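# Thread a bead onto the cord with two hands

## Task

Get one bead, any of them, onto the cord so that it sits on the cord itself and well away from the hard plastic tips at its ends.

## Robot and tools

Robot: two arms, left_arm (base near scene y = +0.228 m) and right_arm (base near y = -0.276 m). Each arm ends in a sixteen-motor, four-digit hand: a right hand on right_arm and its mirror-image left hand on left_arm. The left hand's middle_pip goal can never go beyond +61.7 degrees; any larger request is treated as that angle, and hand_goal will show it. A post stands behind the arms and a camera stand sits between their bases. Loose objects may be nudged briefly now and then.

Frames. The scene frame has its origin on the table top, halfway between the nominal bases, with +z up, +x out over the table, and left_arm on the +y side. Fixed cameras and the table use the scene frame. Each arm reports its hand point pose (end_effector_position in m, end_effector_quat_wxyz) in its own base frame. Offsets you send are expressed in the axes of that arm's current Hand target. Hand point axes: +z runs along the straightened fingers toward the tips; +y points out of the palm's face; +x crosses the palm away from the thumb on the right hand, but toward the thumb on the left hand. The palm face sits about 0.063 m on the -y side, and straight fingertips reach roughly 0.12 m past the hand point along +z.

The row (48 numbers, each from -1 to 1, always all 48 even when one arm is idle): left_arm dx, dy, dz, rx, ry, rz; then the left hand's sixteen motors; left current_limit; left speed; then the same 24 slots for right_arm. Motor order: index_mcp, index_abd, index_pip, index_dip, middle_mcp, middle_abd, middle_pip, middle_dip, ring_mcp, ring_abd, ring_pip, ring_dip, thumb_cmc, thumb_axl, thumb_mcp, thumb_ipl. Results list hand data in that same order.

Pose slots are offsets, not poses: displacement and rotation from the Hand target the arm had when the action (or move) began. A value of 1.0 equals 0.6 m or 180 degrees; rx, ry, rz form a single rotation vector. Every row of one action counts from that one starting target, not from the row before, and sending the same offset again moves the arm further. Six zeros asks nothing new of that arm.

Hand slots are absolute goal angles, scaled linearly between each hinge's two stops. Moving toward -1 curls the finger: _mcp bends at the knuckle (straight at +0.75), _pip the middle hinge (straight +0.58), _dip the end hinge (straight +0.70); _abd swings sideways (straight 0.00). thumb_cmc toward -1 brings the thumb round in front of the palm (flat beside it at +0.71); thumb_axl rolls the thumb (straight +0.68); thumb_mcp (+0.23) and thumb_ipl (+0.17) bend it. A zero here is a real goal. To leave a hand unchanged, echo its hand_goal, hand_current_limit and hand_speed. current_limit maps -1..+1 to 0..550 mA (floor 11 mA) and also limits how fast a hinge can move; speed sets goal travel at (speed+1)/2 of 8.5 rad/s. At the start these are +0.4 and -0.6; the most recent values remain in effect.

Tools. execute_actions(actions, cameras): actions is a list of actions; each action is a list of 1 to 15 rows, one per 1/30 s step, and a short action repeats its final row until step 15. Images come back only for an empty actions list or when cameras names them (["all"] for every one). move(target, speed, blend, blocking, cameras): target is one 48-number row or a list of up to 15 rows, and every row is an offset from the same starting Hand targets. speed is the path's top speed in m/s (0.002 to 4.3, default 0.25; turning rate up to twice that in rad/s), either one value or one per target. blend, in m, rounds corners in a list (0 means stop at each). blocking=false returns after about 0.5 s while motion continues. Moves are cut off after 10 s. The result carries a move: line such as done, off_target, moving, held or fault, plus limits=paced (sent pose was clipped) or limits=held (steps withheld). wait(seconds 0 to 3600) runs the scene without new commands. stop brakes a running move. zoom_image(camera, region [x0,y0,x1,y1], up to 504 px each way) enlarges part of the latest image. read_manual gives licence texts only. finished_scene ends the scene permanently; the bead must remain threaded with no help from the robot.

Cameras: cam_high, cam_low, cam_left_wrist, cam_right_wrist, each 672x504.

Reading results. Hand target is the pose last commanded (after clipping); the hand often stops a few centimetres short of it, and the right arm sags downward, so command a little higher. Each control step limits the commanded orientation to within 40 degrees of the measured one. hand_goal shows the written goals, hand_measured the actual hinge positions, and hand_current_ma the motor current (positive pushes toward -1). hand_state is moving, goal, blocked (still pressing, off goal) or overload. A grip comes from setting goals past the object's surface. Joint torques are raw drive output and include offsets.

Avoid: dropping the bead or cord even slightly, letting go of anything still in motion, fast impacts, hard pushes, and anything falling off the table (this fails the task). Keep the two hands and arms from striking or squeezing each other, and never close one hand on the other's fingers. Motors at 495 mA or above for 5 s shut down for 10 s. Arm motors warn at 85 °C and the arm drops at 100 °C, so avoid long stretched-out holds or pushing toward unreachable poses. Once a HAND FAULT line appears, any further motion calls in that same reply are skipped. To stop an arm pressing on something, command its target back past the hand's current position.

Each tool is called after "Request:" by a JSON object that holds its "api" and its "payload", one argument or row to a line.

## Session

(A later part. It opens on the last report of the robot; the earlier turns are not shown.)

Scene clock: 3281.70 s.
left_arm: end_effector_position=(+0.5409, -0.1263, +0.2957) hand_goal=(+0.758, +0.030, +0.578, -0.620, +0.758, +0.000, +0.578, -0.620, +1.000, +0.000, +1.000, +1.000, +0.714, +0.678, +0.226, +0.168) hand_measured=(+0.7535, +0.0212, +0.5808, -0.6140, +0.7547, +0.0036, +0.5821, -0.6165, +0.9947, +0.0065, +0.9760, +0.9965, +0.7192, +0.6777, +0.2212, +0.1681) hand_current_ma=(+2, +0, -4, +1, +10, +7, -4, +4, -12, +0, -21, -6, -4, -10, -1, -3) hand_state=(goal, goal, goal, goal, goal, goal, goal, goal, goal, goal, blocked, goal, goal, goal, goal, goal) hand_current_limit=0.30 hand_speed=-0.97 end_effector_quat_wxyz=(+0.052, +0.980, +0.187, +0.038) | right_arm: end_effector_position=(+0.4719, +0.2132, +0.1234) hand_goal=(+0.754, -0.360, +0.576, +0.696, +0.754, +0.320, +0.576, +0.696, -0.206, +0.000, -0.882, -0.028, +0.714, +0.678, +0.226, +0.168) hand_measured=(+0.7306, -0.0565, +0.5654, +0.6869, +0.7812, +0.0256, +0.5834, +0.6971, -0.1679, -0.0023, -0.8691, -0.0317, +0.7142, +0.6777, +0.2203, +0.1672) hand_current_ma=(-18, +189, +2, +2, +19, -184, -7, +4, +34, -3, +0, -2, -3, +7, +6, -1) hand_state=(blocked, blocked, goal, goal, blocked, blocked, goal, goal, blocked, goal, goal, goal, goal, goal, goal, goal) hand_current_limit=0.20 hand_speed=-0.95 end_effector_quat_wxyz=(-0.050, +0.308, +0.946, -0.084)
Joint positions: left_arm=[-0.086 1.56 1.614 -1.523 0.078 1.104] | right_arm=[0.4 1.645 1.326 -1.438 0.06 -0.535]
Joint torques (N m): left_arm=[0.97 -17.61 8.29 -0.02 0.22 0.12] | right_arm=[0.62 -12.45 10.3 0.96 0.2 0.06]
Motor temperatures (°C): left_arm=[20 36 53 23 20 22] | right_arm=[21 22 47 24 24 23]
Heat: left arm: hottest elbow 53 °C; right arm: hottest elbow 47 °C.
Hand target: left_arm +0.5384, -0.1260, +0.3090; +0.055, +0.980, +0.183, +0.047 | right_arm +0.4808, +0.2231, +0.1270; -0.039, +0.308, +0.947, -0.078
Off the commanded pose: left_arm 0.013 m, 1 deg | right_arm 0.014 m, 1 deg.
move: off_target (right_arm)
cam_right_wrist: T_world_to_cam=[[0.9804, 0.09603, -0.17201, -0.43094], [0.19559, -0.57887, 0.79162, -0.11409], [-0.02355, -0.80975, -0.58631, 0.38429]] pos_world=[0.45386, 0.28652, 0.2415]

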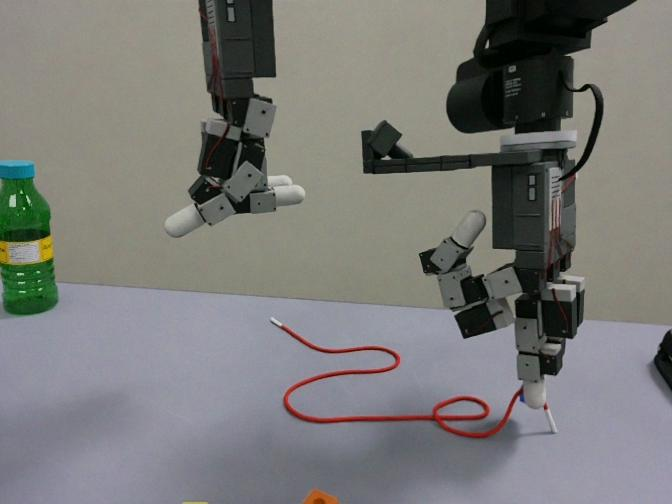

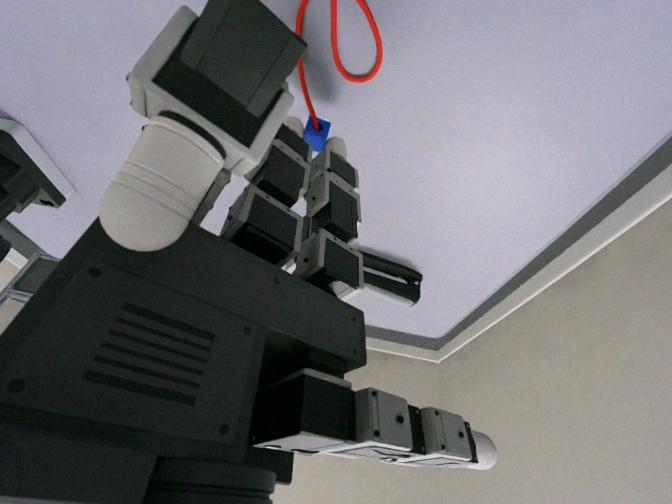

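Request:
{"api": "move", "payload": {
  "target": [0,0,0,0,0,0, 0.757,0.03,0.577,-0.62, 0.757,0.0,0.577,-0.62, 1,0,1,1, 0.714,0.678,0.226,0.168, 0.3,-0.97, -0.0005,0.0034,0.0197,0,0,0, 0.754,-0.36,0.576,0.696, 0.754,0.32,0.576,0.696, -0.207,0,-0.883,-0.029, 0.714,0.678,0.226,0.168, 0.2,-0.95],
  "speed": 0.02,
  "cameras": ["cam_low","cam_right_wrist"]
}}

Request:
{"api": "zoom_image", "payload": {
  "camera": "cam_low",
  "region": [460, 340, 600, 460]
}}

Request:
{"api": "zoom_image", "payload": {
  "camera": "cam_right_wrist",
  "region": [260, 60, 400, 180]
}}

Scene clock: 3293.53 s.
left_arm: end_effector_position=(+0.5409, -0.1263, +0.2957) hand_goal=(+0.758, +0.030, +0.578, -0.620, +0.758, +0.000, +0.578, -0.620, +1.000, +0.000, +1.000, +1.000, +0.714, +0.678, +0.226, +0.168) hand_measured=(+0.7535, +0.0227, +0.5808, -0.6140, +0.7535, +0.0036, +0.5834, -0.6165, +0.9935, +0.0065, +0.9773, +0.9965, +0.7180, +0.6777, +0.2212, +0.1681) hand_current_ma=(+0, -2, +1, -5, +12, +2, -5, +4, -11, +2, -21, -4, -2, -8, +2, -1) hand_state=(goal, goal, goal, goal, goal, goal, goal, goal, goal, goal, blocked, goal, goal, goal, goal, goal) hand_current_limit=0.30 hand_speed=-0.97 end_effector_quat_wxyz=(+0.052, +0.980, +0.187, +0.038) | right_arm: end_effector_position=(+0.4791, +0.2162, +0.1195) hand_goal=(+0.754, -0.360, +0.576, +0.696, +0.754, +0.320, +0.576, +0.696, -0.206, +0.000, -0.882, -0.028, +0.714, +0.678, +0.226, +0.168) hand_measured=(+0.7306, -0.0565, +0.5654, +0.6869, +0.7824, +0.0256, +0.5821, +0.6971, -0.1679, -0.0023, -0.8691, -0.0317, +0.7142, +0.6767, +0.2203, +0.1672) hand_current_ma=(-11, +188, -9, -1, +19, -180, -2, +3, +23, +7, +11, -15, +0, -3, +3, +7) hand_state=(blocked, blocked, goal, goal, blocked, blocked, goal, goal, blocked, goal, goal, goal, goal, goal, goal, goal) hand_current_limit=0.20 hand_speed=-0.95 end_effector_quat_wxyz=(-0.042, +0.309, +0.947, -0.077)
Joint positions: left_arm=[-0.086 1.56 1.614 -1.523 0.078 1.104] | right_arm=[0.4 1.655 1.326 -1.408 0.061 -0.535]
Joint torques (N m): left_arm=[0.97 -17.67 8.31 -0.02 0.22 0.12] | right_arm=[0.67 -12.63 8.62 1.07 0.2 0.06]
Heat: left arm: hottest elbow 53 °C; right arm: hottest elbow 47 °C.
Hand target: left_arm +0.5384, -0.1260, +0.3090; +0.055, +0.980, +0.183, +0.047 | right_arm +0.4808, +0.2231, +0.1151; -0.039, +0.308, +0.947, -0.078
Off the commanded pose: left_arm 0.013 m, 1 deg | right_arm 0.008 m, 0 deg.
move: done
cam_right_wrist: T_world_to_cam=[[0.98339, 0.0973, -0.15323, -0.4429], [0.18107, -0.58464, 0.79083, -0.10239], [-0.01264, -0.80543, -0.59255, 0.37904]] pos_world=[0.45887, 0.28852, 0.23771]

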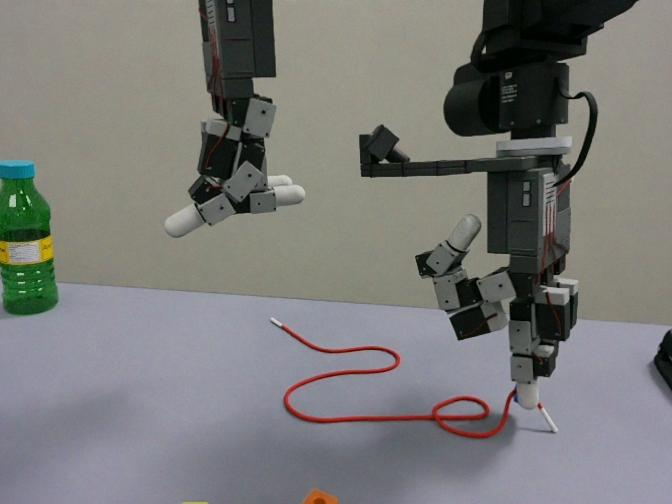

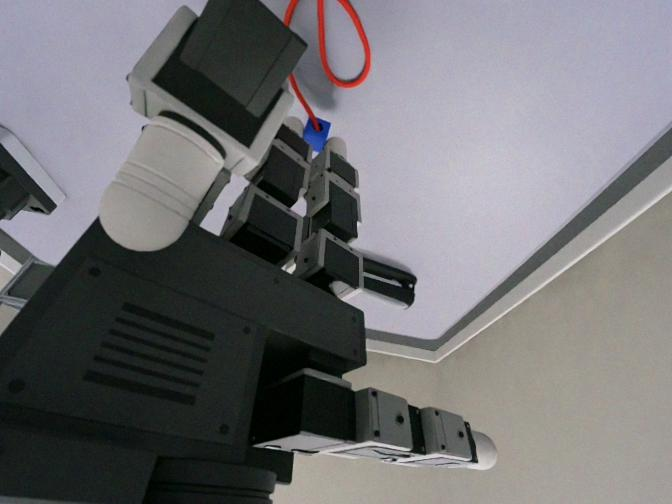

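Scaled by 3.600 from the camera's image (finer frame: 960x720).

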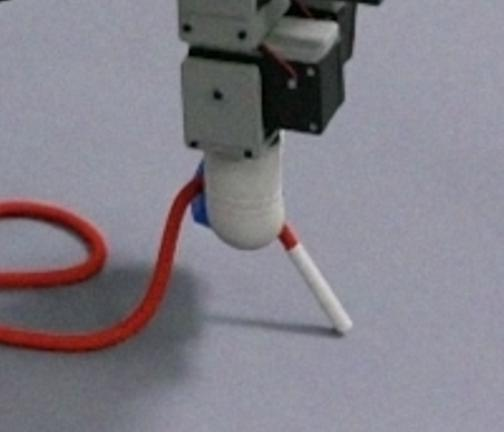

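Scaled by 3.600 from the camera's image (finer frame: 960x720).

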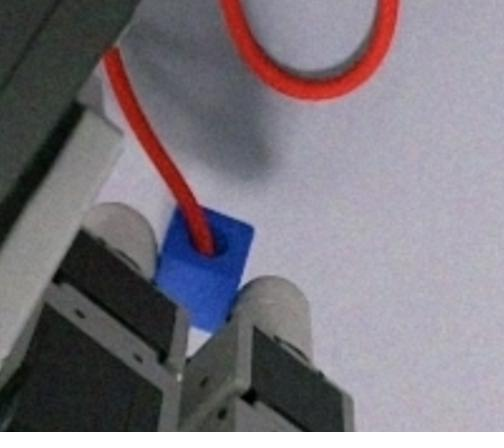

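Request:
{"api": "move", "payload": {
  "target": [0,0,0,0,0,0, 0.757,0.03,0.577,-0.62, 0.757,0.0,0.577,-0.62, 1,0,1,1, 0.714,0.678,0.226,0.168, 0.3,-0.97, -0.0005,0.0034,0.0197,0,0,0, 0.754,-0.36,0.576,0.696, 0.754,0.32,0.576,0.696, -0.207,0,-0.883,-0.029, 0.714,0.678,0.226,0.168, 0.2,-0.95],
  "speed": 0.02,
  "cameras": ["cam_low","cam_right_wrist"]
}}

Request:
{"api": "zoom_image", "payload": {
  "camera": "cam_low",
  "region": [460, 340, 600, 460]
}}

Request:
{"api": "zoom_image", "payload": {
  "camera": "cam_right_wrist",
  "region": [260, 60, 400, 180]
}}

Scene clock: 3304.73 s.
left_arm: end_effector_position=(+0.5409, -0.1263, +0.2957) hand_goal=(+0.758, +0.030, +0.578, -0.620, +0.758, +0.000, +0.578, -0.620, +1.000, +0.000, +1.000, +1.000, +0.714, +0.678, +0.226, +0.168) hand_measured=(+0.7523, +0.0227, +0.5808, -0.6140, +0.7535, +0.0036, +0.5821, -0.6152, +0.9935, +0.0065, +0.9760, +0.9965, +0.7192, +0.6777, +0.2222, +0.1681) hand_current_ma=(-1, -3, +1, -2, +6, +3, -10, +7, -10, +2, -18, -8, +5, -12, +0, -3) hand_state=(goal, goal, goal, goal, goal, goal, goal, goal, goal, goal, blocked, goal, goal, goal, goal, goal) hand_current_limit=0.30 hand_speed=-0.97 end_effector_quat_wxyz=(+0.052, +0.980, +0.187, +0.038) | right_arm: end_effector_position=(+0.4789, +0.2161, +0.1069) hand_goal=(+0.754, -0.360, +0.576, +0.696, +0.754, +0.320, +0.576, +0.696, -0.206, +0.000, -0.882, -0.028, +0.714, +0.678, +0.226, +0.168) hand_measured=(+0.7293, -0.0565, +0.5667, +0.6869, +0.7812, +0.0256, +0.5834, +0.6971, -0.1679, -0.0023, -0.8691, -0.0317, +0.7142, +0.6777, +0.2203, +0.1672) hand_current_ma=(-14, +193, -8, +5, +16, -181, -11, +8, +25, -8, +9, -6, -15, -4, +4, -1) hand_state=(blocked, blocked, goal, goal, blocked, blocked, goal, goal, blocked, goal, goal, goal, goal, goal, goal, goal) hand_current_limit=0.20 hand_speed=-0.95 end_effector_quat_wxyz=(-0.043, +0.309, +0.947, -0.078)
Joint positions: left_arm=[-0.086 1.56 1.614 -1.523 0.078 1.104] | right_arm=[0.4 1.667 1.306 -1.377 0.061 -0.535]
Joint torques (N m): left_arm=[0.91 -17.61 8.29 -0.02 0.22 0.12] | right_arm=[0.62 -12.75 8.58 1.03 0.21 0.06]
Heat: left arm: hottest elbow 53 °C; right arm: hottest elbow 46 °C.
Hand target: left_arm +0.5384, -0.1260, +0.3090; +0.055, +0.980, +0.183, +0.047 | right_arm +0.4807, +0.2230, +0.1030; -0.039, +0.308, +0.947, -0.078
Off the commanded pose: left_arm 0.013 m, 1 deg | right_arm 0.008 m, 0 deg.
move: done
cam_right_wrist: T_world_to_cam=[[0.98318, 0.09722, -0.15464, -0.4443], [0.18217, -0.5842, 0.7909, -0.09305], [-0.01345, -0.80576, -0.59208, 0.37193]] pos_world=[0.45877, 0.28852, 0.22511]

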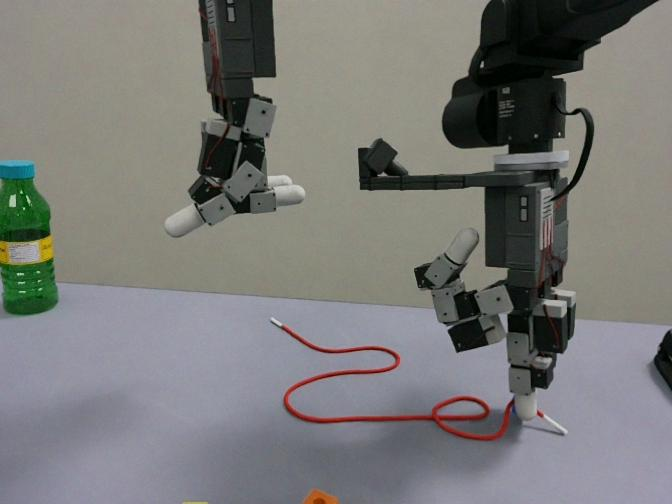

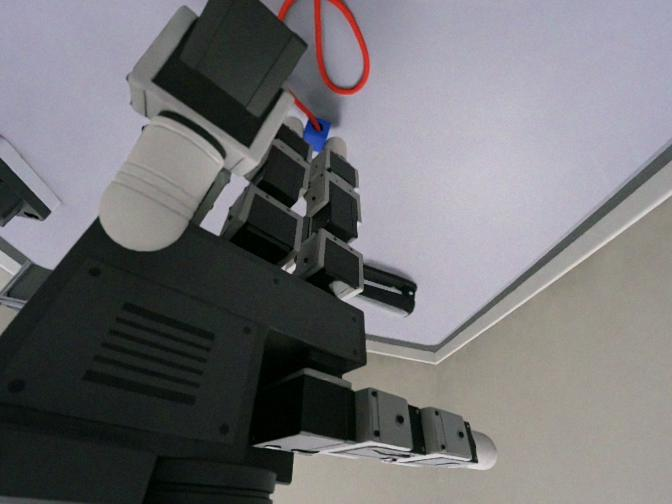

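Scaled by 3.600 from the camera's image (finer frame: 960x720).

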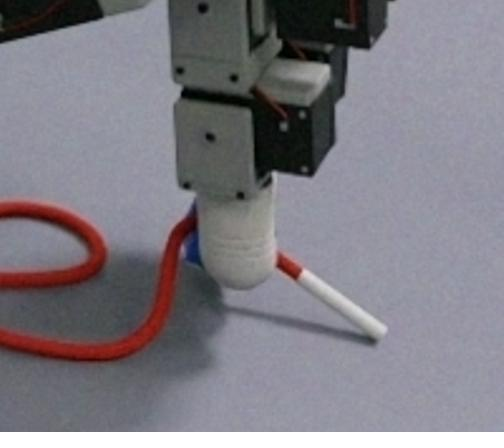

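Scaled by 3.600 from the camera's image (finer frame: 960x720).

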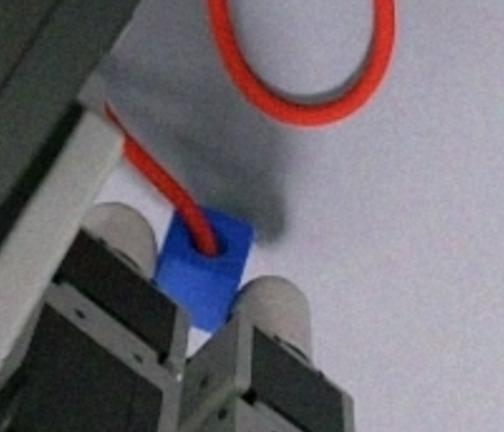

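Request:
{"api": "move", "payload": {
  "target": [0,0,0,0,0,0, 0.757,0.03,0.577,-0.62, 0.757,0.0,0.577,-0.62, 1,0,1,1, 0.714,0.678,0.226,0.168, 0.3,-0.97, -0.0004,0.0023,0.0131,0,0,0, 0.754,-0.36,0.576,0.696, 0.754,0.32,0.576,0.696, -0.207,0,-0.883,-0.029, 0.714,0.678,0.226,0.168, 0.2,-0.95],
  "speed": 0.02,
  "cameras": ["cam_low"]
}}

Request:
{"api": "zoom_image", "payload": {
  "camera": "cam_low",
  "region": [460, 340, 600, 460]
}}

Scene clock: 3315.97 s.
left_arm: end_effector_position=(+0.5409, -0.1263, +0.2957) hand_goal=(+0.758, +0.030, +0.578, -0.620, +0.758, +0.000, +0.578, -0.620, +1.000, +0.000, +1.000, +1.000, +0.714, +0.678, +0.226, +0.168) hand_measured=(+0.7535, +0.0227, +0.5808, -0.6140, +0.7535, +0.0036, +0.5821, -0.6165, +0.9935, +0.0065, +0.9760, +0.9965, +0.7180, +0.6777, +0.2222, +0.1681) hand_current_ma=(+2, -2, +6, -5, +8, +4, -7, +4, -8, +3, -19, -4, +3, -3, +6, -1) hand_state=(goal, goal, goal, goal, goal, goal, goal, goal, goal, goal, blocked, goal, goal, goal, goal, goal) hand_current_limit=0.30 hand_speed=-0.97 end_effector_quat_wxyz=(+0.052, +0.980, +0.187, +0.038) | right_arm: end_effector_position=(+0.4790, +0.2161, +0.0986) hand_goal=(+0.754, -0.360, +0.576, +0.696, +0.754, +0.320, +0.576, +0.696, -0.206, +0.000, -0.882, -0.028, +0.714, +0.678, +0.226, +0.168) hand_measured=(+0.7293, -0.0565, +0.5654, +0.6856, +0.7824, +0.0256, +0.5821, +0.6971, -0.1679, -0.0037, -0.8691, -0.0317, +0.7142, +0.6767, +0.2203, +0.1672) hand_current_ma=(-12, +196, -9, +6, +26, -183, -1, +6, +23, +8, +4, -4, -7, +5, -4, -6) hand_state=(blocked, blocked, goal, goal, blocked, blocked, goal, goal, blocked, goal, goal, goal, goal, goal, goal, goal) hand_current_limit=0.20 hand_speed=-0.95 end_effector_quat_wxyz=(-0.043, +0.309, +0.947, -0.078)
Joint positions: left_arm=[-0.086 1.56 1.614 -1.523 0.078 1.104] | right_arm=[0.4 1.675 1.294 -1.357 0.061 -0.535]
Joint torques (N m): left_arm=[0.97 -17.61 8.29 -0.02 0.22 0.12] | right_arm=[0.56 -12.86 8.51 1.03 0.2 0.06]
Heat: left arm: hottest elbow 53 °C; right arm: hottest elbow 43 °C.
Hand target: left_arm +0.5384, -0.1260, +0.3090; +0.055, +0.980, +0.183, +0.047 | right_arm +0.4809, +0.2231, +0.0951; -0.039, +0.308, +0.947, -0.078
Off the commanded pose: left_arm 0.013 m, 1 deg | right_arm 0.008 m, 0 deg.
move: done

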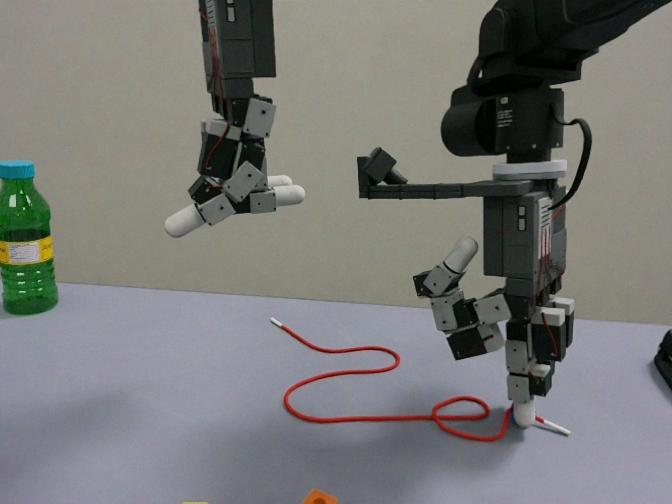

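Scaled by 3.600 from the camera's image (finer frame: 960x720).

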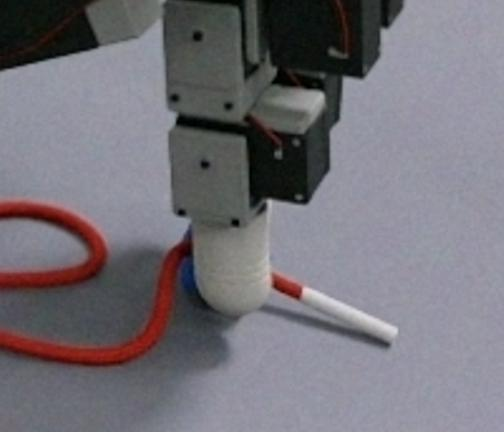

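Request:
{"api": "move", "payload": {
  "target": [0,0,0,0,0,0, 0.757,0.03,0.577,-0.62, 0.757,0.0,0.577,-0.62, 1,0,1,1, 0.714,0.678,0.226,0.168, 0.3,-0.97, -0.0002,0.0014,0.0082,0,0,0, 0.754,-0.36,0.576,0.696, 0.754,0.32,0.576,0.696, -0.207,0,-0.883,-0.029, 0.714,0.678,0.226,0.168, 0.2,-0.95],
  "speed": 0.02,
  "cameras": ["cam_low","cam_right_wrist"]
}}

Request:
{"api": "zoom_image", "payload": {
  "camera": "cam_low",
  "region": [480, 370, 580, 460]
}}

Request:
{"api": "zoom_image", "payload": {
  "camera": "cam_right_wrist",
  "region": [260, 80, 380, 180]
}}

Scene clock: 3326.27 s.
left_arm: end_effector_position=(+0.5409, -0.1263, +0.2957) hand_goal=(+0.758, +0.030, +0.578, -0.620, +0.758, +0.000, +0.578, -0.620, +1.000, +0.000, +1.000, +1.000, +0.714, +0.678, +0.226, +0.168) hand_measured=(+0.7523, +0.0212, +0.5795, -0.6152, +0.7535, +0.0036, +0.5821, -0.6165, +0.9947, +0.0065, +0.9760, +0.9952, +0.7192, +0.6777, +0.2212, +0.1681) hand_current_ma=(-1, -1, +1, -4, +10, +4, -8, +3, -10, +1, -20, -4, +0, -6, -1, +0) hand_state=(goal, goal, goal, goal, goal, goal, goal, goal, goal, goal, blocked, goal, goal, goal, goal, goal) hand_current_limit=0.30 hand_speed=-0.97 end_effector_quat_wxyz=(+0.052, +0.980, +0.187, +0.038) | right_arm: end_effector_position=(+0.4798, +0.2169, +0.0977) hand_goal=(+0.754, -0.360, +0.576, +0.696, +0.754, +0.320, +0.576, +0.696, -0.206, +0.000, -0.882, -0.028, +0.714, +0.678, +0.226, +0.168) hand_measured=(+0.7306, -0.0579, +0.5654, +0.6869, +0.7812, +0.0256, +0.5834, +0.6971, -0.1679, -0.0023, -0.8691, -0.0317, +0.7142, +0.6777, +0.2203, +0.1681) hand_current_ma=(-8, +195, +2, +7, +26, -181, -7, +11, +31, -3, +3, -17, -11, +1, +0, +1) hand_state=(blocked, blocked, goal, goal, blocked, blocked, goal, goal, blocked, goal, goal, goal, goal, goal, goal, goal) hand_current_limit=0.20 hand_speed=-0.95 end_effector_quat_wxyz=(-0.041, +0.309, +0.947, -0.076)
Joint positions: left_arm=[-0.086 1.56 1.614 -1.523 0.078 1.104] | right_arm=[0.4 1.675 1.291 -1.348 0.061 -0.535]
Joint torques (N m): left_arm=[0.91 -17.55 8.29 -0.02 0.22 0.12] | right_arm=[0.79 -12.51 8.13 1.14 0.21 0.06]
Heat: left arm: hottest elbow 53 °C; right arm: hottest elbow 43 °C.
Hand target: left_arm +0.5384, -0.1260, +0.3090; +0.055, +0.980, +0.183, +0.047 | right_arm +0.4808, +0.2230, +0.0901; -0.039, +0.308, +0.947, -0.078
Off the commanded pose: left_arm 0.013 m, 1 deg | right_arm 0.010 m, 0 deg.
move: done
cam_right_wrist: T_world_to_cam=[[0.9839, 0.09832, -0.14927, -0.44788], [0.17848, -0.58582, 0.79054, -0.08324], [-0.00972, -0.80445, -0.59394, 0.36528]] pos_world=[0.45908, 0.28913, 0.21591]

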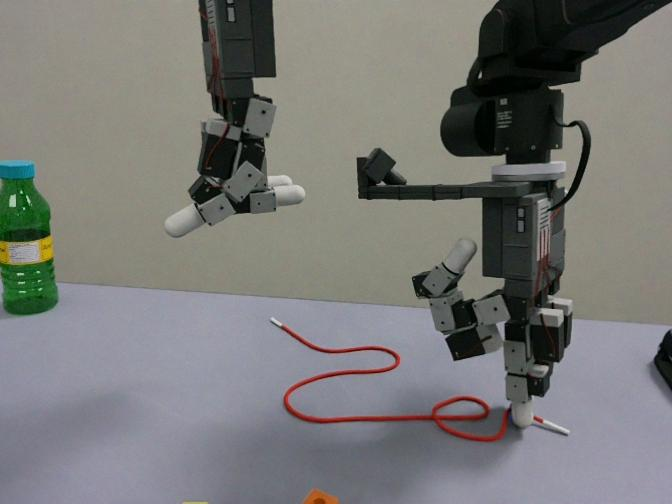

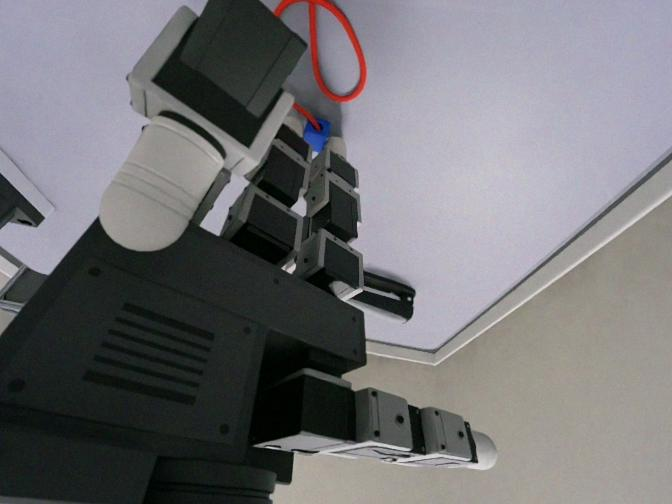

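Scaled by 5.040 from the camera's image (finer frame: 960x720).

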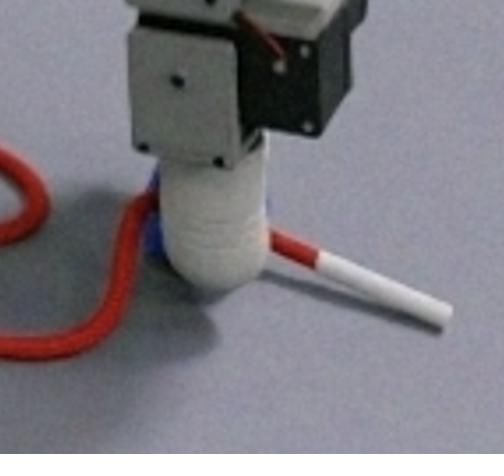

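Scaled by 4.200 from the camera's image (finer frame: 960x720).

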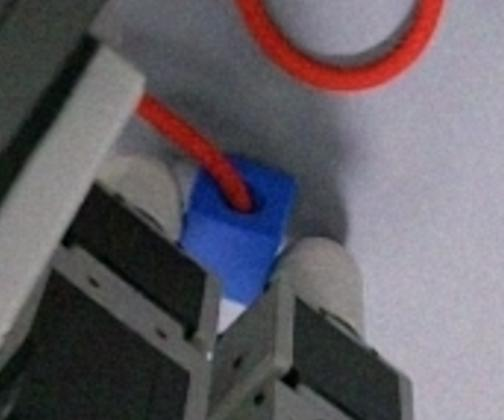

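Request:
{"api": "move", "payload": {
  "target": [0,0,0,0,0,0, 0.757,0.03,0.577,-0.62, 0.757,0.0,0.577,-0.62, 1,0,1,1, 0.714,0.678,0.226,0.168, 0.3,-0.97, 0.0001,-0.0008,-0.0045,0,0,0, 0.754,-0.1,0.576,0.696, 0.754,0.07,0.576,0.696, -0.207,0,-0.883,-0.029, 0.714,0.678,0.226,0.168, 0.2,-0.98],
  "speed": 0.02,
  "cameras": ["cam_low","cam_right_wrist"]
}}

Request:
{"api": "zoom_image", "payload": {
  "camera": "cam_low",
  "region": [480, 370, 580, 460]
}}

Request:
{"api": "zoom_image", "payload": {
  "camera": "cam_right_wrist",
  "region": [260, 80, 380, 180]
}}

Scene clock: 3342.37 s.
left_arm: end_effector_position=(+0.5409, -0.1263, +0.2957) hand_goal=(+0.758, +0.030, +0.578, -0.620, +0.758, +0.000, +0.578, -0.620, +1.000, +0.000, +1.000, +1.000, +0.714, +0.678, +0.226, +0.168) hand_measured=(+0.7523, +0.0227, +0.5808, -0.6140, +0.7535, +0.0036, +0.5821, -0.6165, +0.9947, +0.0065, +0.9760, +0.9952, +0.7192, +0.6777, +0.2212, +0.1672) hand_current_ma=(-5, +1, +3, -4, +6, +5, -9, +1, -13, +4, -20, -2, -3, -1, -2, -2) hand_state=(goal, goal, goal, goal, goal, goal, goal, goal, goal, goal, blocked, goal, goal, goal, goal, goal) hand_current_limit=0.30 hand_speed=-0.97 end_effector_quat_wxyz=(+0.052, +0.980, +0.187, +0.038) | right_arm: end_effector_position=(+0.4798, +0.2169, +0.0977) hand_goal=(+0.754, -0.100, +0.576, +0.696, +0.754, +0.070, +0.576, +0.696, -0.206, +0.000, -0.882, -0.028, +0.714, +0.678, +0.226, +0.168) hand_measured=(+0.7306, -0.0579, +0.5667, +0.6869, +0.7812, +0.0256, +0.5834, +0.6971, -0.1679, -0.0023, -0.8691, -0.0317, +0.7142, +0.6777, +0.2203, +0.1672) hand_current_ma=(-11, +161, +0, +6, +22, -152, +6, +3, +35, +8, +6, -13, -9, -9, +4, -4) hand_state=(blocked, moving, goal, goal, blocked, moving, goal, goal, blocked, goal, goal, goal, goal, goal, goal, goal) hand_current_limit=0.20 hand_speed=-0.98 end_effector_quat_wxyz=(-0.041, +0.309, +0.947, -0.076)
Joint positions: left_arm=[-0.086 1.56 1.614 -1.523 0.078 1.104] | right_arm=[0.4 1.675 1.291 -1.348 0.061 -0.535]
Joint torques (N m): left_arm=[0.91 -17.61 8.29 -0.02 0.22 0.12] | right_arm=[0.56 -12.75 8.47 0.88 0.21 0.06]
Motor temperatures (°C): left_arm=[20 36 53 23 20 22] | right_arm=[21 26 41 23 24 23]
Heat: left arm: hottest elbow 53 °C; right arm: hottest elbow 41 °C.
Hand target: left_arm +0.5384, -0.1260, +0.3090; +0.055, +0.980, +0.183, +0.047 | right_arm +0.4808, +0.2230, +0.0928; -0.039, +0.308, +0.947, -0.078
Off the commanded pose: left_arm 0.013 m, 1 deg | right_arm 0.008 m, 0 deg.
move: done
cam_right_wrist: T_world_to_cam=[[0.9839, 0.09832, -0.14927, -0.44788], [0.17848, -0.58582, 0.79054, -0.08324], [-0.00972, -0.80445, -0.59394, 0.36528]] pos_world=[0.45908, 0.28913, 0.21591]

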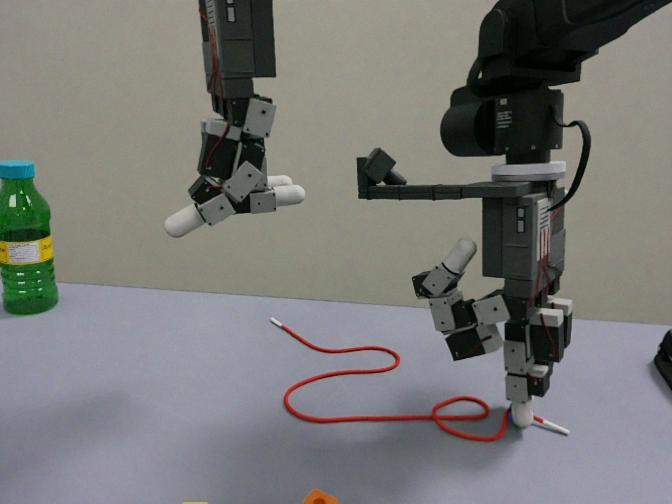

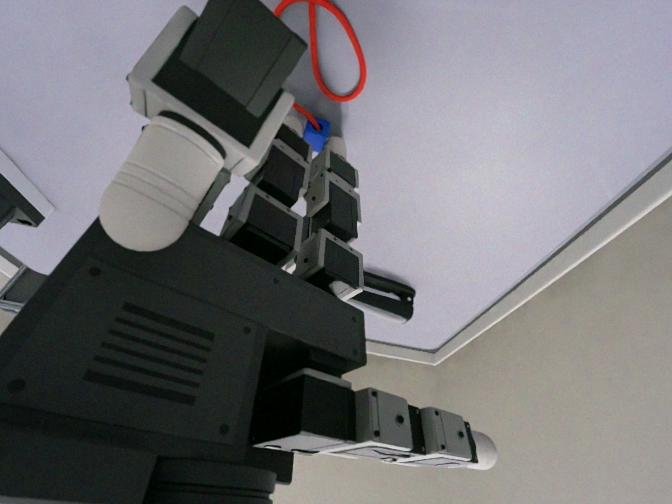

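Scaled by 5.040 from the camera's image (finer frame: 960x720).

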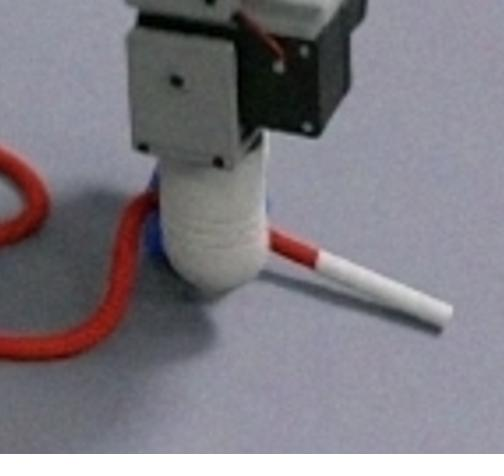

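Scaled by 4.200 from the camera's image (finer frame: 960x720).

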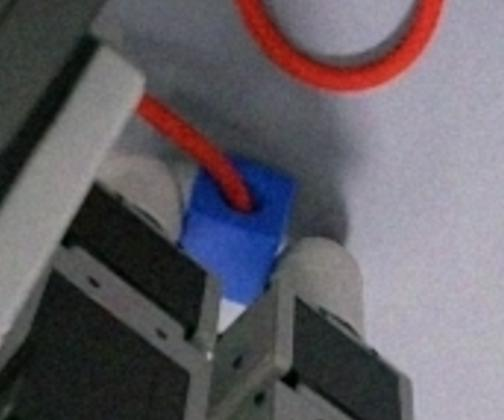

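Request:
{"api": "execute_actions", "payload": {
  "actions": [
    [[0,0,0,0,0,0, 0.757,0.03,0.577,-0.62, 0.757,0.0,0.577,-0.62, 1,0,1,1, 0.714,0.678,0.226,0.168, 0.3,-0.97, 0,0,0,0,0,0, 0.754,0.0,0.576,0.696, 0.754,-0.03,0.576,0.696, -0.207,0,-0.883,-0.029, 0.714,0.678,0.226,0.168, 0.2,-0.98]],
    [[0,0,0,0,0,0, 0.757,0.03,0.577,-0.62, 0.757,0.0,0.577,-0.62, 1,0,1,1, 0.714,0.678,0.226,0.168, 0.3,-0.97, 0,0,0,0,0,0, 0.754,0.0,0.576,0.696, 0.754,-0.03,0.576,0.696, -0.207,0,-0.883,-0.029, 0.714,0.678,0.226,0.168, 0.2,-0.98]],
    [[0,0,0,0,0,0, 0.757,0.03,0.577,-0.62, 0.757,0.0,0.577,-0.62, 1,0,1,1, 0.714,0.678,0.226,0.168, 0.3,-0.97, 0,0,0,0,0,0, 0.754,0.0,0.576,0.696, 0.754,-0.03,0.576,0.696, -0.207,0,-0.883,-0.029, 0.714,0.678,0.226,0.168, 0.2,-0.98]],
    [[0,0,0,0,0,0, 0.757,0.03,0.577,-0.62, 0.757,0.0,0.577,-0.62, 1,0,1,1, 0.714,0.678,0.226,0.168, 0.3,-0.97, 0,0,0,0,0,0, 0.754,0.0,0.576,0.696, 0.754,-0.03,0.576,0.696, -0.207,0,-0.883,-0.029, 0.714,0.678,0.226,0.168, 0.2,-0.98]]
  ],
  "cameras": ["cam_low","cam_right_wrist","cam_high"]
}}

Request:
{"api": "zoom_image", "payload": {
  "camera": "cam_low",
  "region": [480, 370, 580, 460]
}}

Request:
{"api": "zoom_image", "payload": {
  "camera": "cam_right_wrist",
  "region": [260, 80, 380, 180]
}}

Scene clock: 3369.70 s.
left_arm: end_effector_position=(+0.5409, -0.1263, +0.2957) hand_goal=(+0.758, +0.030, +0.578, -0.620, +0.758, +0.000, +0.578, -0.620, +1.000, +0.000, +1.000, +1.000, +0.714, +0.678, +0.226, +0.168) hand_measured=(+0.7523, +0.0227, +0.5808, -0.6140, +0.7535, +0.0021, +0.5821, -0.6152, +0.9935, +0.0080, +0.9760, +0.9965, +0.7192, +0.6767, +0.2212, +0.1672) hand_current_ma=(+5, +4, -3, -3, +12, +2, -9, +1, -14, +2, -20, -9, -2, -6, +1, -2) hand_state=(goal, goal, goal, goal, goal, goal, goal, goal, goal, goal, blocked, goal, goal, goal, goal, goal) hand_current_limit=0.30 hand_speed=-0.97 end_effector_quat_wxyz=(+0.052, +0.980, +0.187, +0.038) | right_arm: end_effector_position=(+0.4799, +0.2169, +0.0975) hand_goal=(+0.754, +0.000, +0.576, +0.696, +0.754, -0.030, +0.576, +0.696, -0.206, +0.000, -0.882, -0.028, +0.714, +0.678, +0.226, +0.168) hand_measured=(+0.7306, -0.0169, +0.5654, +0.6869, +0.7523, -0.0081, +0.5731, +0.6971, -0.1679, -0.0023, -0.8691, -0.0317, +0.7142, +0.6767, +0.2203, +0.1672) hand_current_ma=(-13, -9, -5, +10, -5, +12, -5, +9, +31, +2, +4, -10, -6, +1, +1, +1) hand_state=(blocked, goal, goal, goal, goal, blocked, goal, goal, blocked, goal, goal, goal, goal, goal, goal, goal) hand_current_limit=0.20 hand_speed=-0.98 end_effector_quat_wxyz=(-0.041, +0.309, +0.947, -0.076)
Joint positions: left_arm=[-0.086 1.56 1.614 -1.523 0.078 1.104] | right_arm=[0.4 1.676 1.291 -1.348 0.061 -0.535]
Joint torques (N m): left_arm=[0.91 -17.55 8.28 -0.01 0.22 0.12] | right_arm=[0.56 -12.69 8.46 0.9 0.19 0.06]
Heat: left arm: hottest elbow 54 °C; right arm: hottest elbow 39 °C.
Hand target: left_arm +0.5384, -0.1260, +0.3090; +0.055, +0.980, +0.183, +0.047 | right_arm +0.4808, +0.2230, +0.0928; -0.039, +0.308, +0.947, -0.078
Off the commanded pose: left_arm 0.013 m, 1 deg | right_arm 0.008 m, 0 deg.
Step readings (end_effector_position of left_arm | right_arm):
0: (+0.5409, -0.1263, +0.2957) | (+0.4799, +0.2169, +0.0977)
1: (+0.5409, -0.1263, +0.2957) | (+0.4799, +0.2169, +0.0977)
2: (+0.5409, -0.1263, +0.2957) | (+0.4799, +0.2169, +0.0977)
4: (+0.5409, -0.1263, +0.2957) | (+0.4799, +0.2169, +0.0977)
8: (+0.5409, -0.1263, +0.2957) | (+0.4799, +0.2169, +0.0977)
15: (+0.5409, -0.1263, +0.2957) | (+0.4799, +0.2169, +0.0975)
16: (+0.5409, -0.1263, +0.2957) | (+0.4799, +0.2169, +0.0975)
17: (+0.5409, -0.1263, +0.2957) | (+0.4799, +0.2169, +0.0975)
19: (+0.5409, -0.1263, +0.2957) | (+0.4799, +0.2169, +0.0975)
23: (+0.5409, -0.1263, +0.2957) | (+0.4799, +0.2169, +0.0975)
30: (+0.5409, -0.1263, +0.2957) | (+0.4799, +0.2169, +0.0975)
31: (+0.5409, -0.1263, +0.2957) | (+0.4799, +0.2169, +0.0975)
32: (+0.5409, -0.1263, +0.2957) | (+0.4799, +0.2169, +0.0975)
34: (+0.5409, -0.1263, +0.2957) | (+0.4799, +0.2169, +0.0975)
38: (+0.5409, -0.1263, +0.2957) | (+0.4799, +0.2169, +0.0975)
45: (+0.5409, -0.1263, +0.2957) | (+0.4799, +0.2169, +0.0975)
46: (+0.5409, -0.1263, +0.2957) | (+0.4799, +0.2169, +0.0975)
47: (+0.5409, -0.1263, +0.2957) | (+0.4799, +0.2169, +0.0975)
49: (+0.5409, -0.1263, +0.2957) | (+0.4799, +0.2169, +0.0975)
53: (+0.5409, -0.1263, +0.2957) | (+0.4799, +0.2169, +0.0975)
60: (+0.5409, -0.1263, +0.2957) | (+0.4799, +0.2169, +0.0975)
cam_right_wrist: T_world_to_cam=[[0.98386, 0.0983, -0.14955, -0.44783], [0.17869, -0.58542, 0.79079, -0.08335], [-0.00982, -0.80475, -0.59354, 0.36521]] pos_world=[0.45908, 0.28912, 0.21571]
Images, in order (width x height): cam_high 672x504, cam_low 672x504, cam_right_wrist 672x504.

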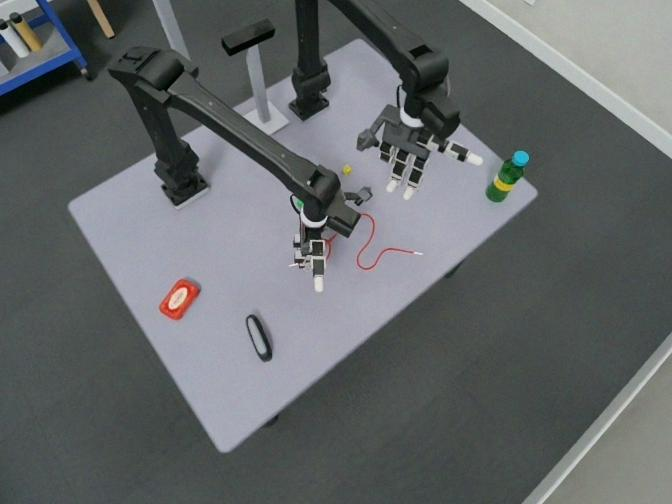

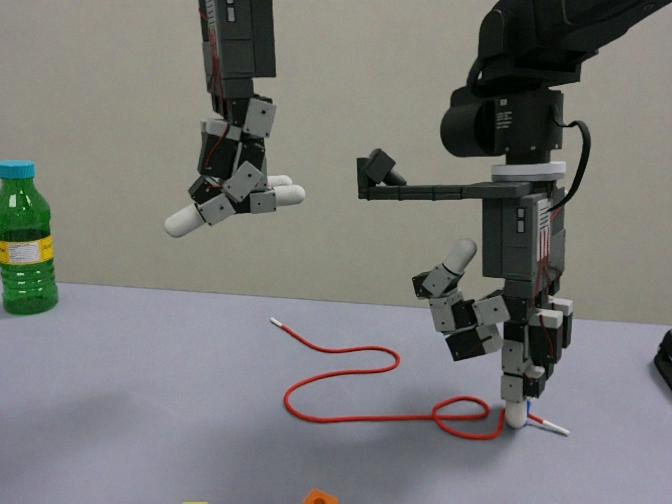

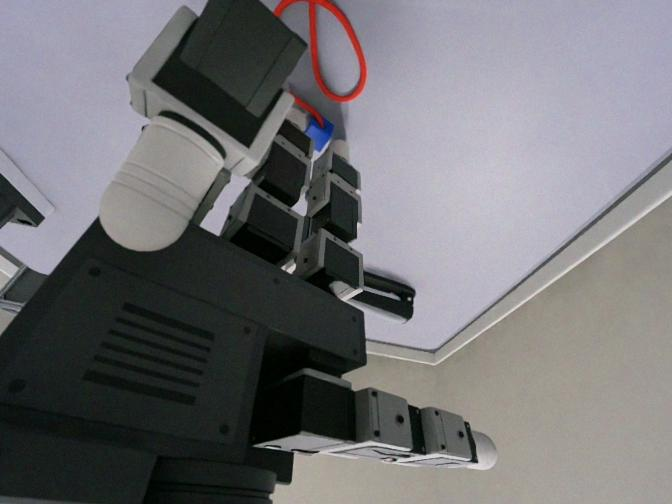

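Scaled by 5.040 from the camera's image (finer frame: 960x720).

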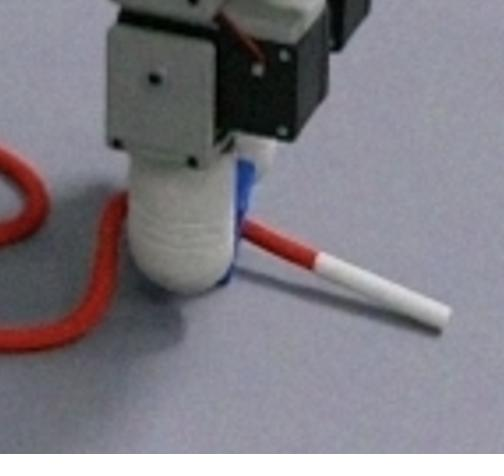

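Scaled by 4.200 from the camera's image (finer frame: 960x720).

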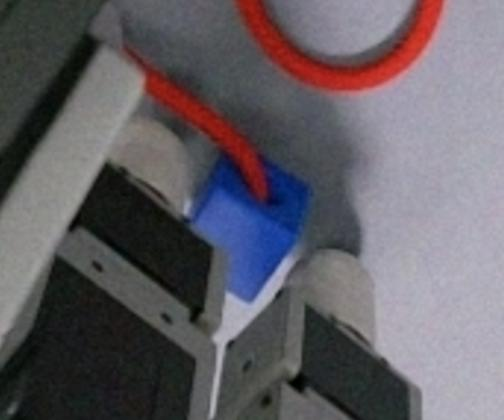

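Request:
{"api": "move", "payload": {
  "target": [
    [0,0,0,0,0,0, 0.757,0.03,0.577,-0.62, 0.757,0.0,0.577,-0.62, 1,0,1,1, 0.714,0.678,0.226,0.168, 0.3,-0.97, 0,0,-0.002,0,0,0, 0.754,0.06,0.576,0.696, 0.754,-0.09,0.576,0.696, -0.207,0,-0.883,-0.029, 0.714,0.678,0.226,0.168, 0.2,-0.97],
    [0,0,0,0,0,0, 0.757,0.03,0.577,-0.62, 0.757,0.0,0.577,-0.62, 1,0,1,1, 0.714,0.678,0.226,0.168, 0.3,-0.97, 0,0,-0.1,0,0,0, 0.754,0.06,0.576,0.696, 0.754,-0.09,0.576,0.696, -0.207,0,-0.883,-0.029, 0.714,0.678,0.226,0.168, 0.2,-0.97],
    [0,0,0,0,0,0, 0.757,0.03,0.577,-0.62, 0.757,0.0,0.577,-0.62, 1,0,1,1, 0.714,0.678,0.226,0.168, 0.3,-0.97, 0.05,-0.15,-0.25,0,0,0, 0.754,0.06,0.576,0.696, 0.754,-0.09,0.576,0.696, -0.207,0,-0.883,-0.029, 0.714,0.678,0.226,0.168, 0.2,-0.97]
  ],
  "speed": [0.02,0.04,0.12],
  "cameras": ["all"]
}}

Request:
{"api": "zoom_image", "payload": {
  "camera": "cam_low",
  "region": [420, 360, 600, 460]
}}

Request:
{"api": "zoom_image", "payload": {
  "camera": "cam_high",
  "region": [250, 190, 420, 310]
}}

Scene clock: 3390.43 s.
left_arm: end_effector_position=(+0.5409, -0.1263, +0.2957) hand_goal=(+0.758, +0.030, +0.578, -0.620, +0.758, +0.000, +0.578, -0.620, +1.000, +0.000, +1.000, +1.000, +0.714, +0.678, +0.226, +0.168) hand_measured=(+0.7535, +0.0227, +0.5808, -0.6140, +0.7535, +0.0036, +0.5821, -0.6152, +0.9947, +0.0065, +0.9760, +0.9965, +0.7192, +0.6777, +0.2212, +0.1681) hand_current_ma=(-1, +0, +2, -2, +10, +2, -5, +4, -10, +4, -15, -3, -2, -7, +1, -4) hand_state=(goal, goal, goal, goal, goal, goal, goal, goal, goal, goal, blocked, goal, goal, goal, goal, goal) hand_current_limit=0.30 hand_speed=-0.97 end_effector_quat_wxyz=(+0.052, +0.980, +0.187, +0.038) | right_arm: end_effector_position=(+0.4160, +0.1898, +0.2395) hand_goal=(+0.754, +0.060, +0.576, +0.696, +0.754, -0.090, +0.576, +0.696, -0.206, +0.000, -0.882, -0.028, +0.714, +0.678, +0.226, +0.168) hand_measured=(+0.7306, +0.0402, +0.5667, +0.6869, +0.7498, -0.0653, +0.5718, +0.6971, -0.1679, -0.0023, -0.8691, -0.0317, +0.7142, +0.6767, +0.2193, +0.1672) hand_current_ma=(-9, -3, -20, +6, +2, +4, -12, +2, +22, -4, -1, -10, +0, -7, +0, -9) hand_state=(blocked, goal, goal, goal, goal, blocked, goal, goal, blocked, goal, goal, goal, goal, goal, goal, goal) hand_current_limit=0.20 hand_speed=-0.97 end_effector_quat_wxyz=(-0.040, +0.307, +0.948, -0.078)
Joint positions: left_arm=[-0.086 1.56 1.614 -1.523 0.078 1.104] | right_arm=[0.401 1.421 1.377 -1.691 0.064 -0.538]
Joint torques (N m): left_arm=[0.97 -17.61 8.28 -0.01 0.22 0.12] | right_arm=[-1.49 -11.52 11.81 -0.06 0.18 -0.16]
Heat: left arm: hottest elbow 54 °C; right arm: hottest elbow 39 °C.
Hand target: left_arm +0.5384, -0.1260, +0.3090; +0.055, +0.980, +0.183, +0.047 | right_arm +0.4230, +0.1873, +0.2567; -0.039, +0.308, +0.947, -0.078
Off the commanded pose: left_arm 0.013 m, 1 deg | right_arm 0.019 m, 0 deg.
joint sent to its limit (right arm) — joint 4 (wrist pitch), lower limit. The joint targets still meet the commanded pose.
move: off_target (right_arm)
cam_left_wrist: T_world_to_cam=[[-0.9312, 0.33379, -0.14643, 0.56384], [0.14868, 0.71465, 0.6835, -0.23954], [0.33279, 0.61471, -0.71511, 0.23475]] pos_world=[0.48254, -0.16132, 0.41416]
cam_right_wrist: T_world_to_cam=[[0.98349, 0.10123, -0.14998, -0.36139], [0.1808, -0.58246, 0.7925, -0.20194], [-0.00713, -0.80653, -0.59115, 0.42573]] pos_world=[0.39498, 0.26232, 0.35751]

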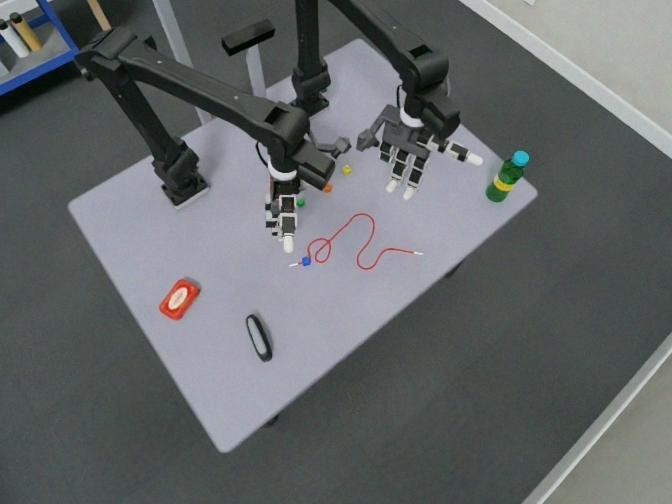

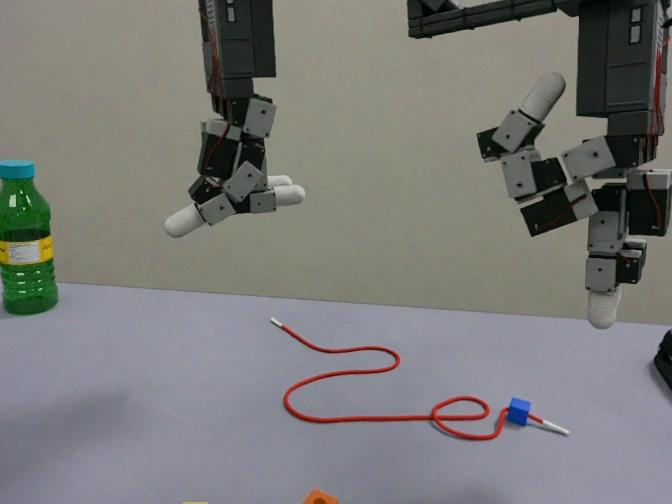

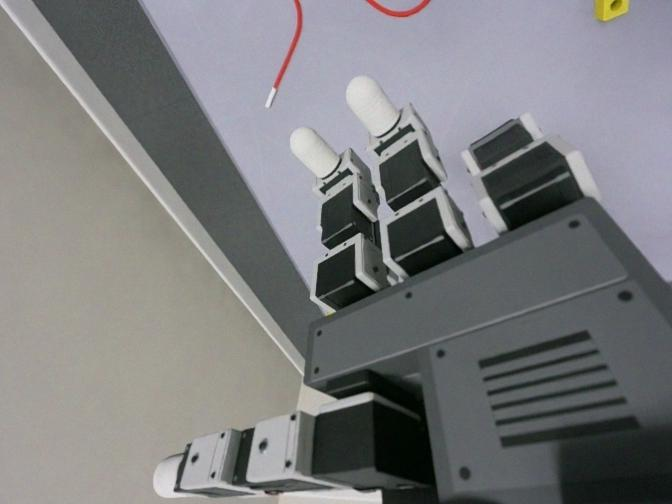

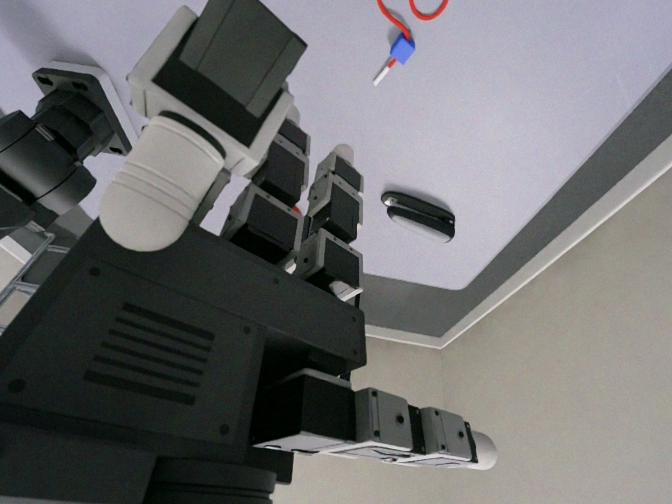

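Scaled by 2.800 from the camera's image (finer frame: 960x720).

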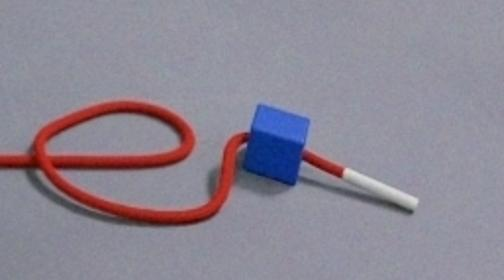

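Scaled by 2.965 from the camera's image (finer frame: 960x720).

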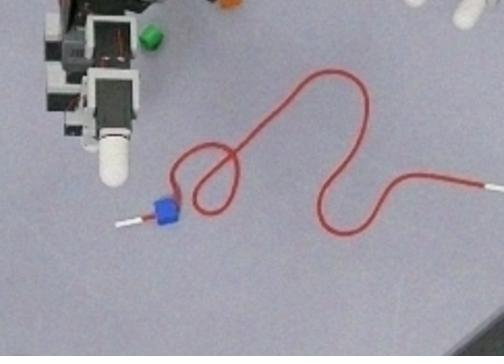

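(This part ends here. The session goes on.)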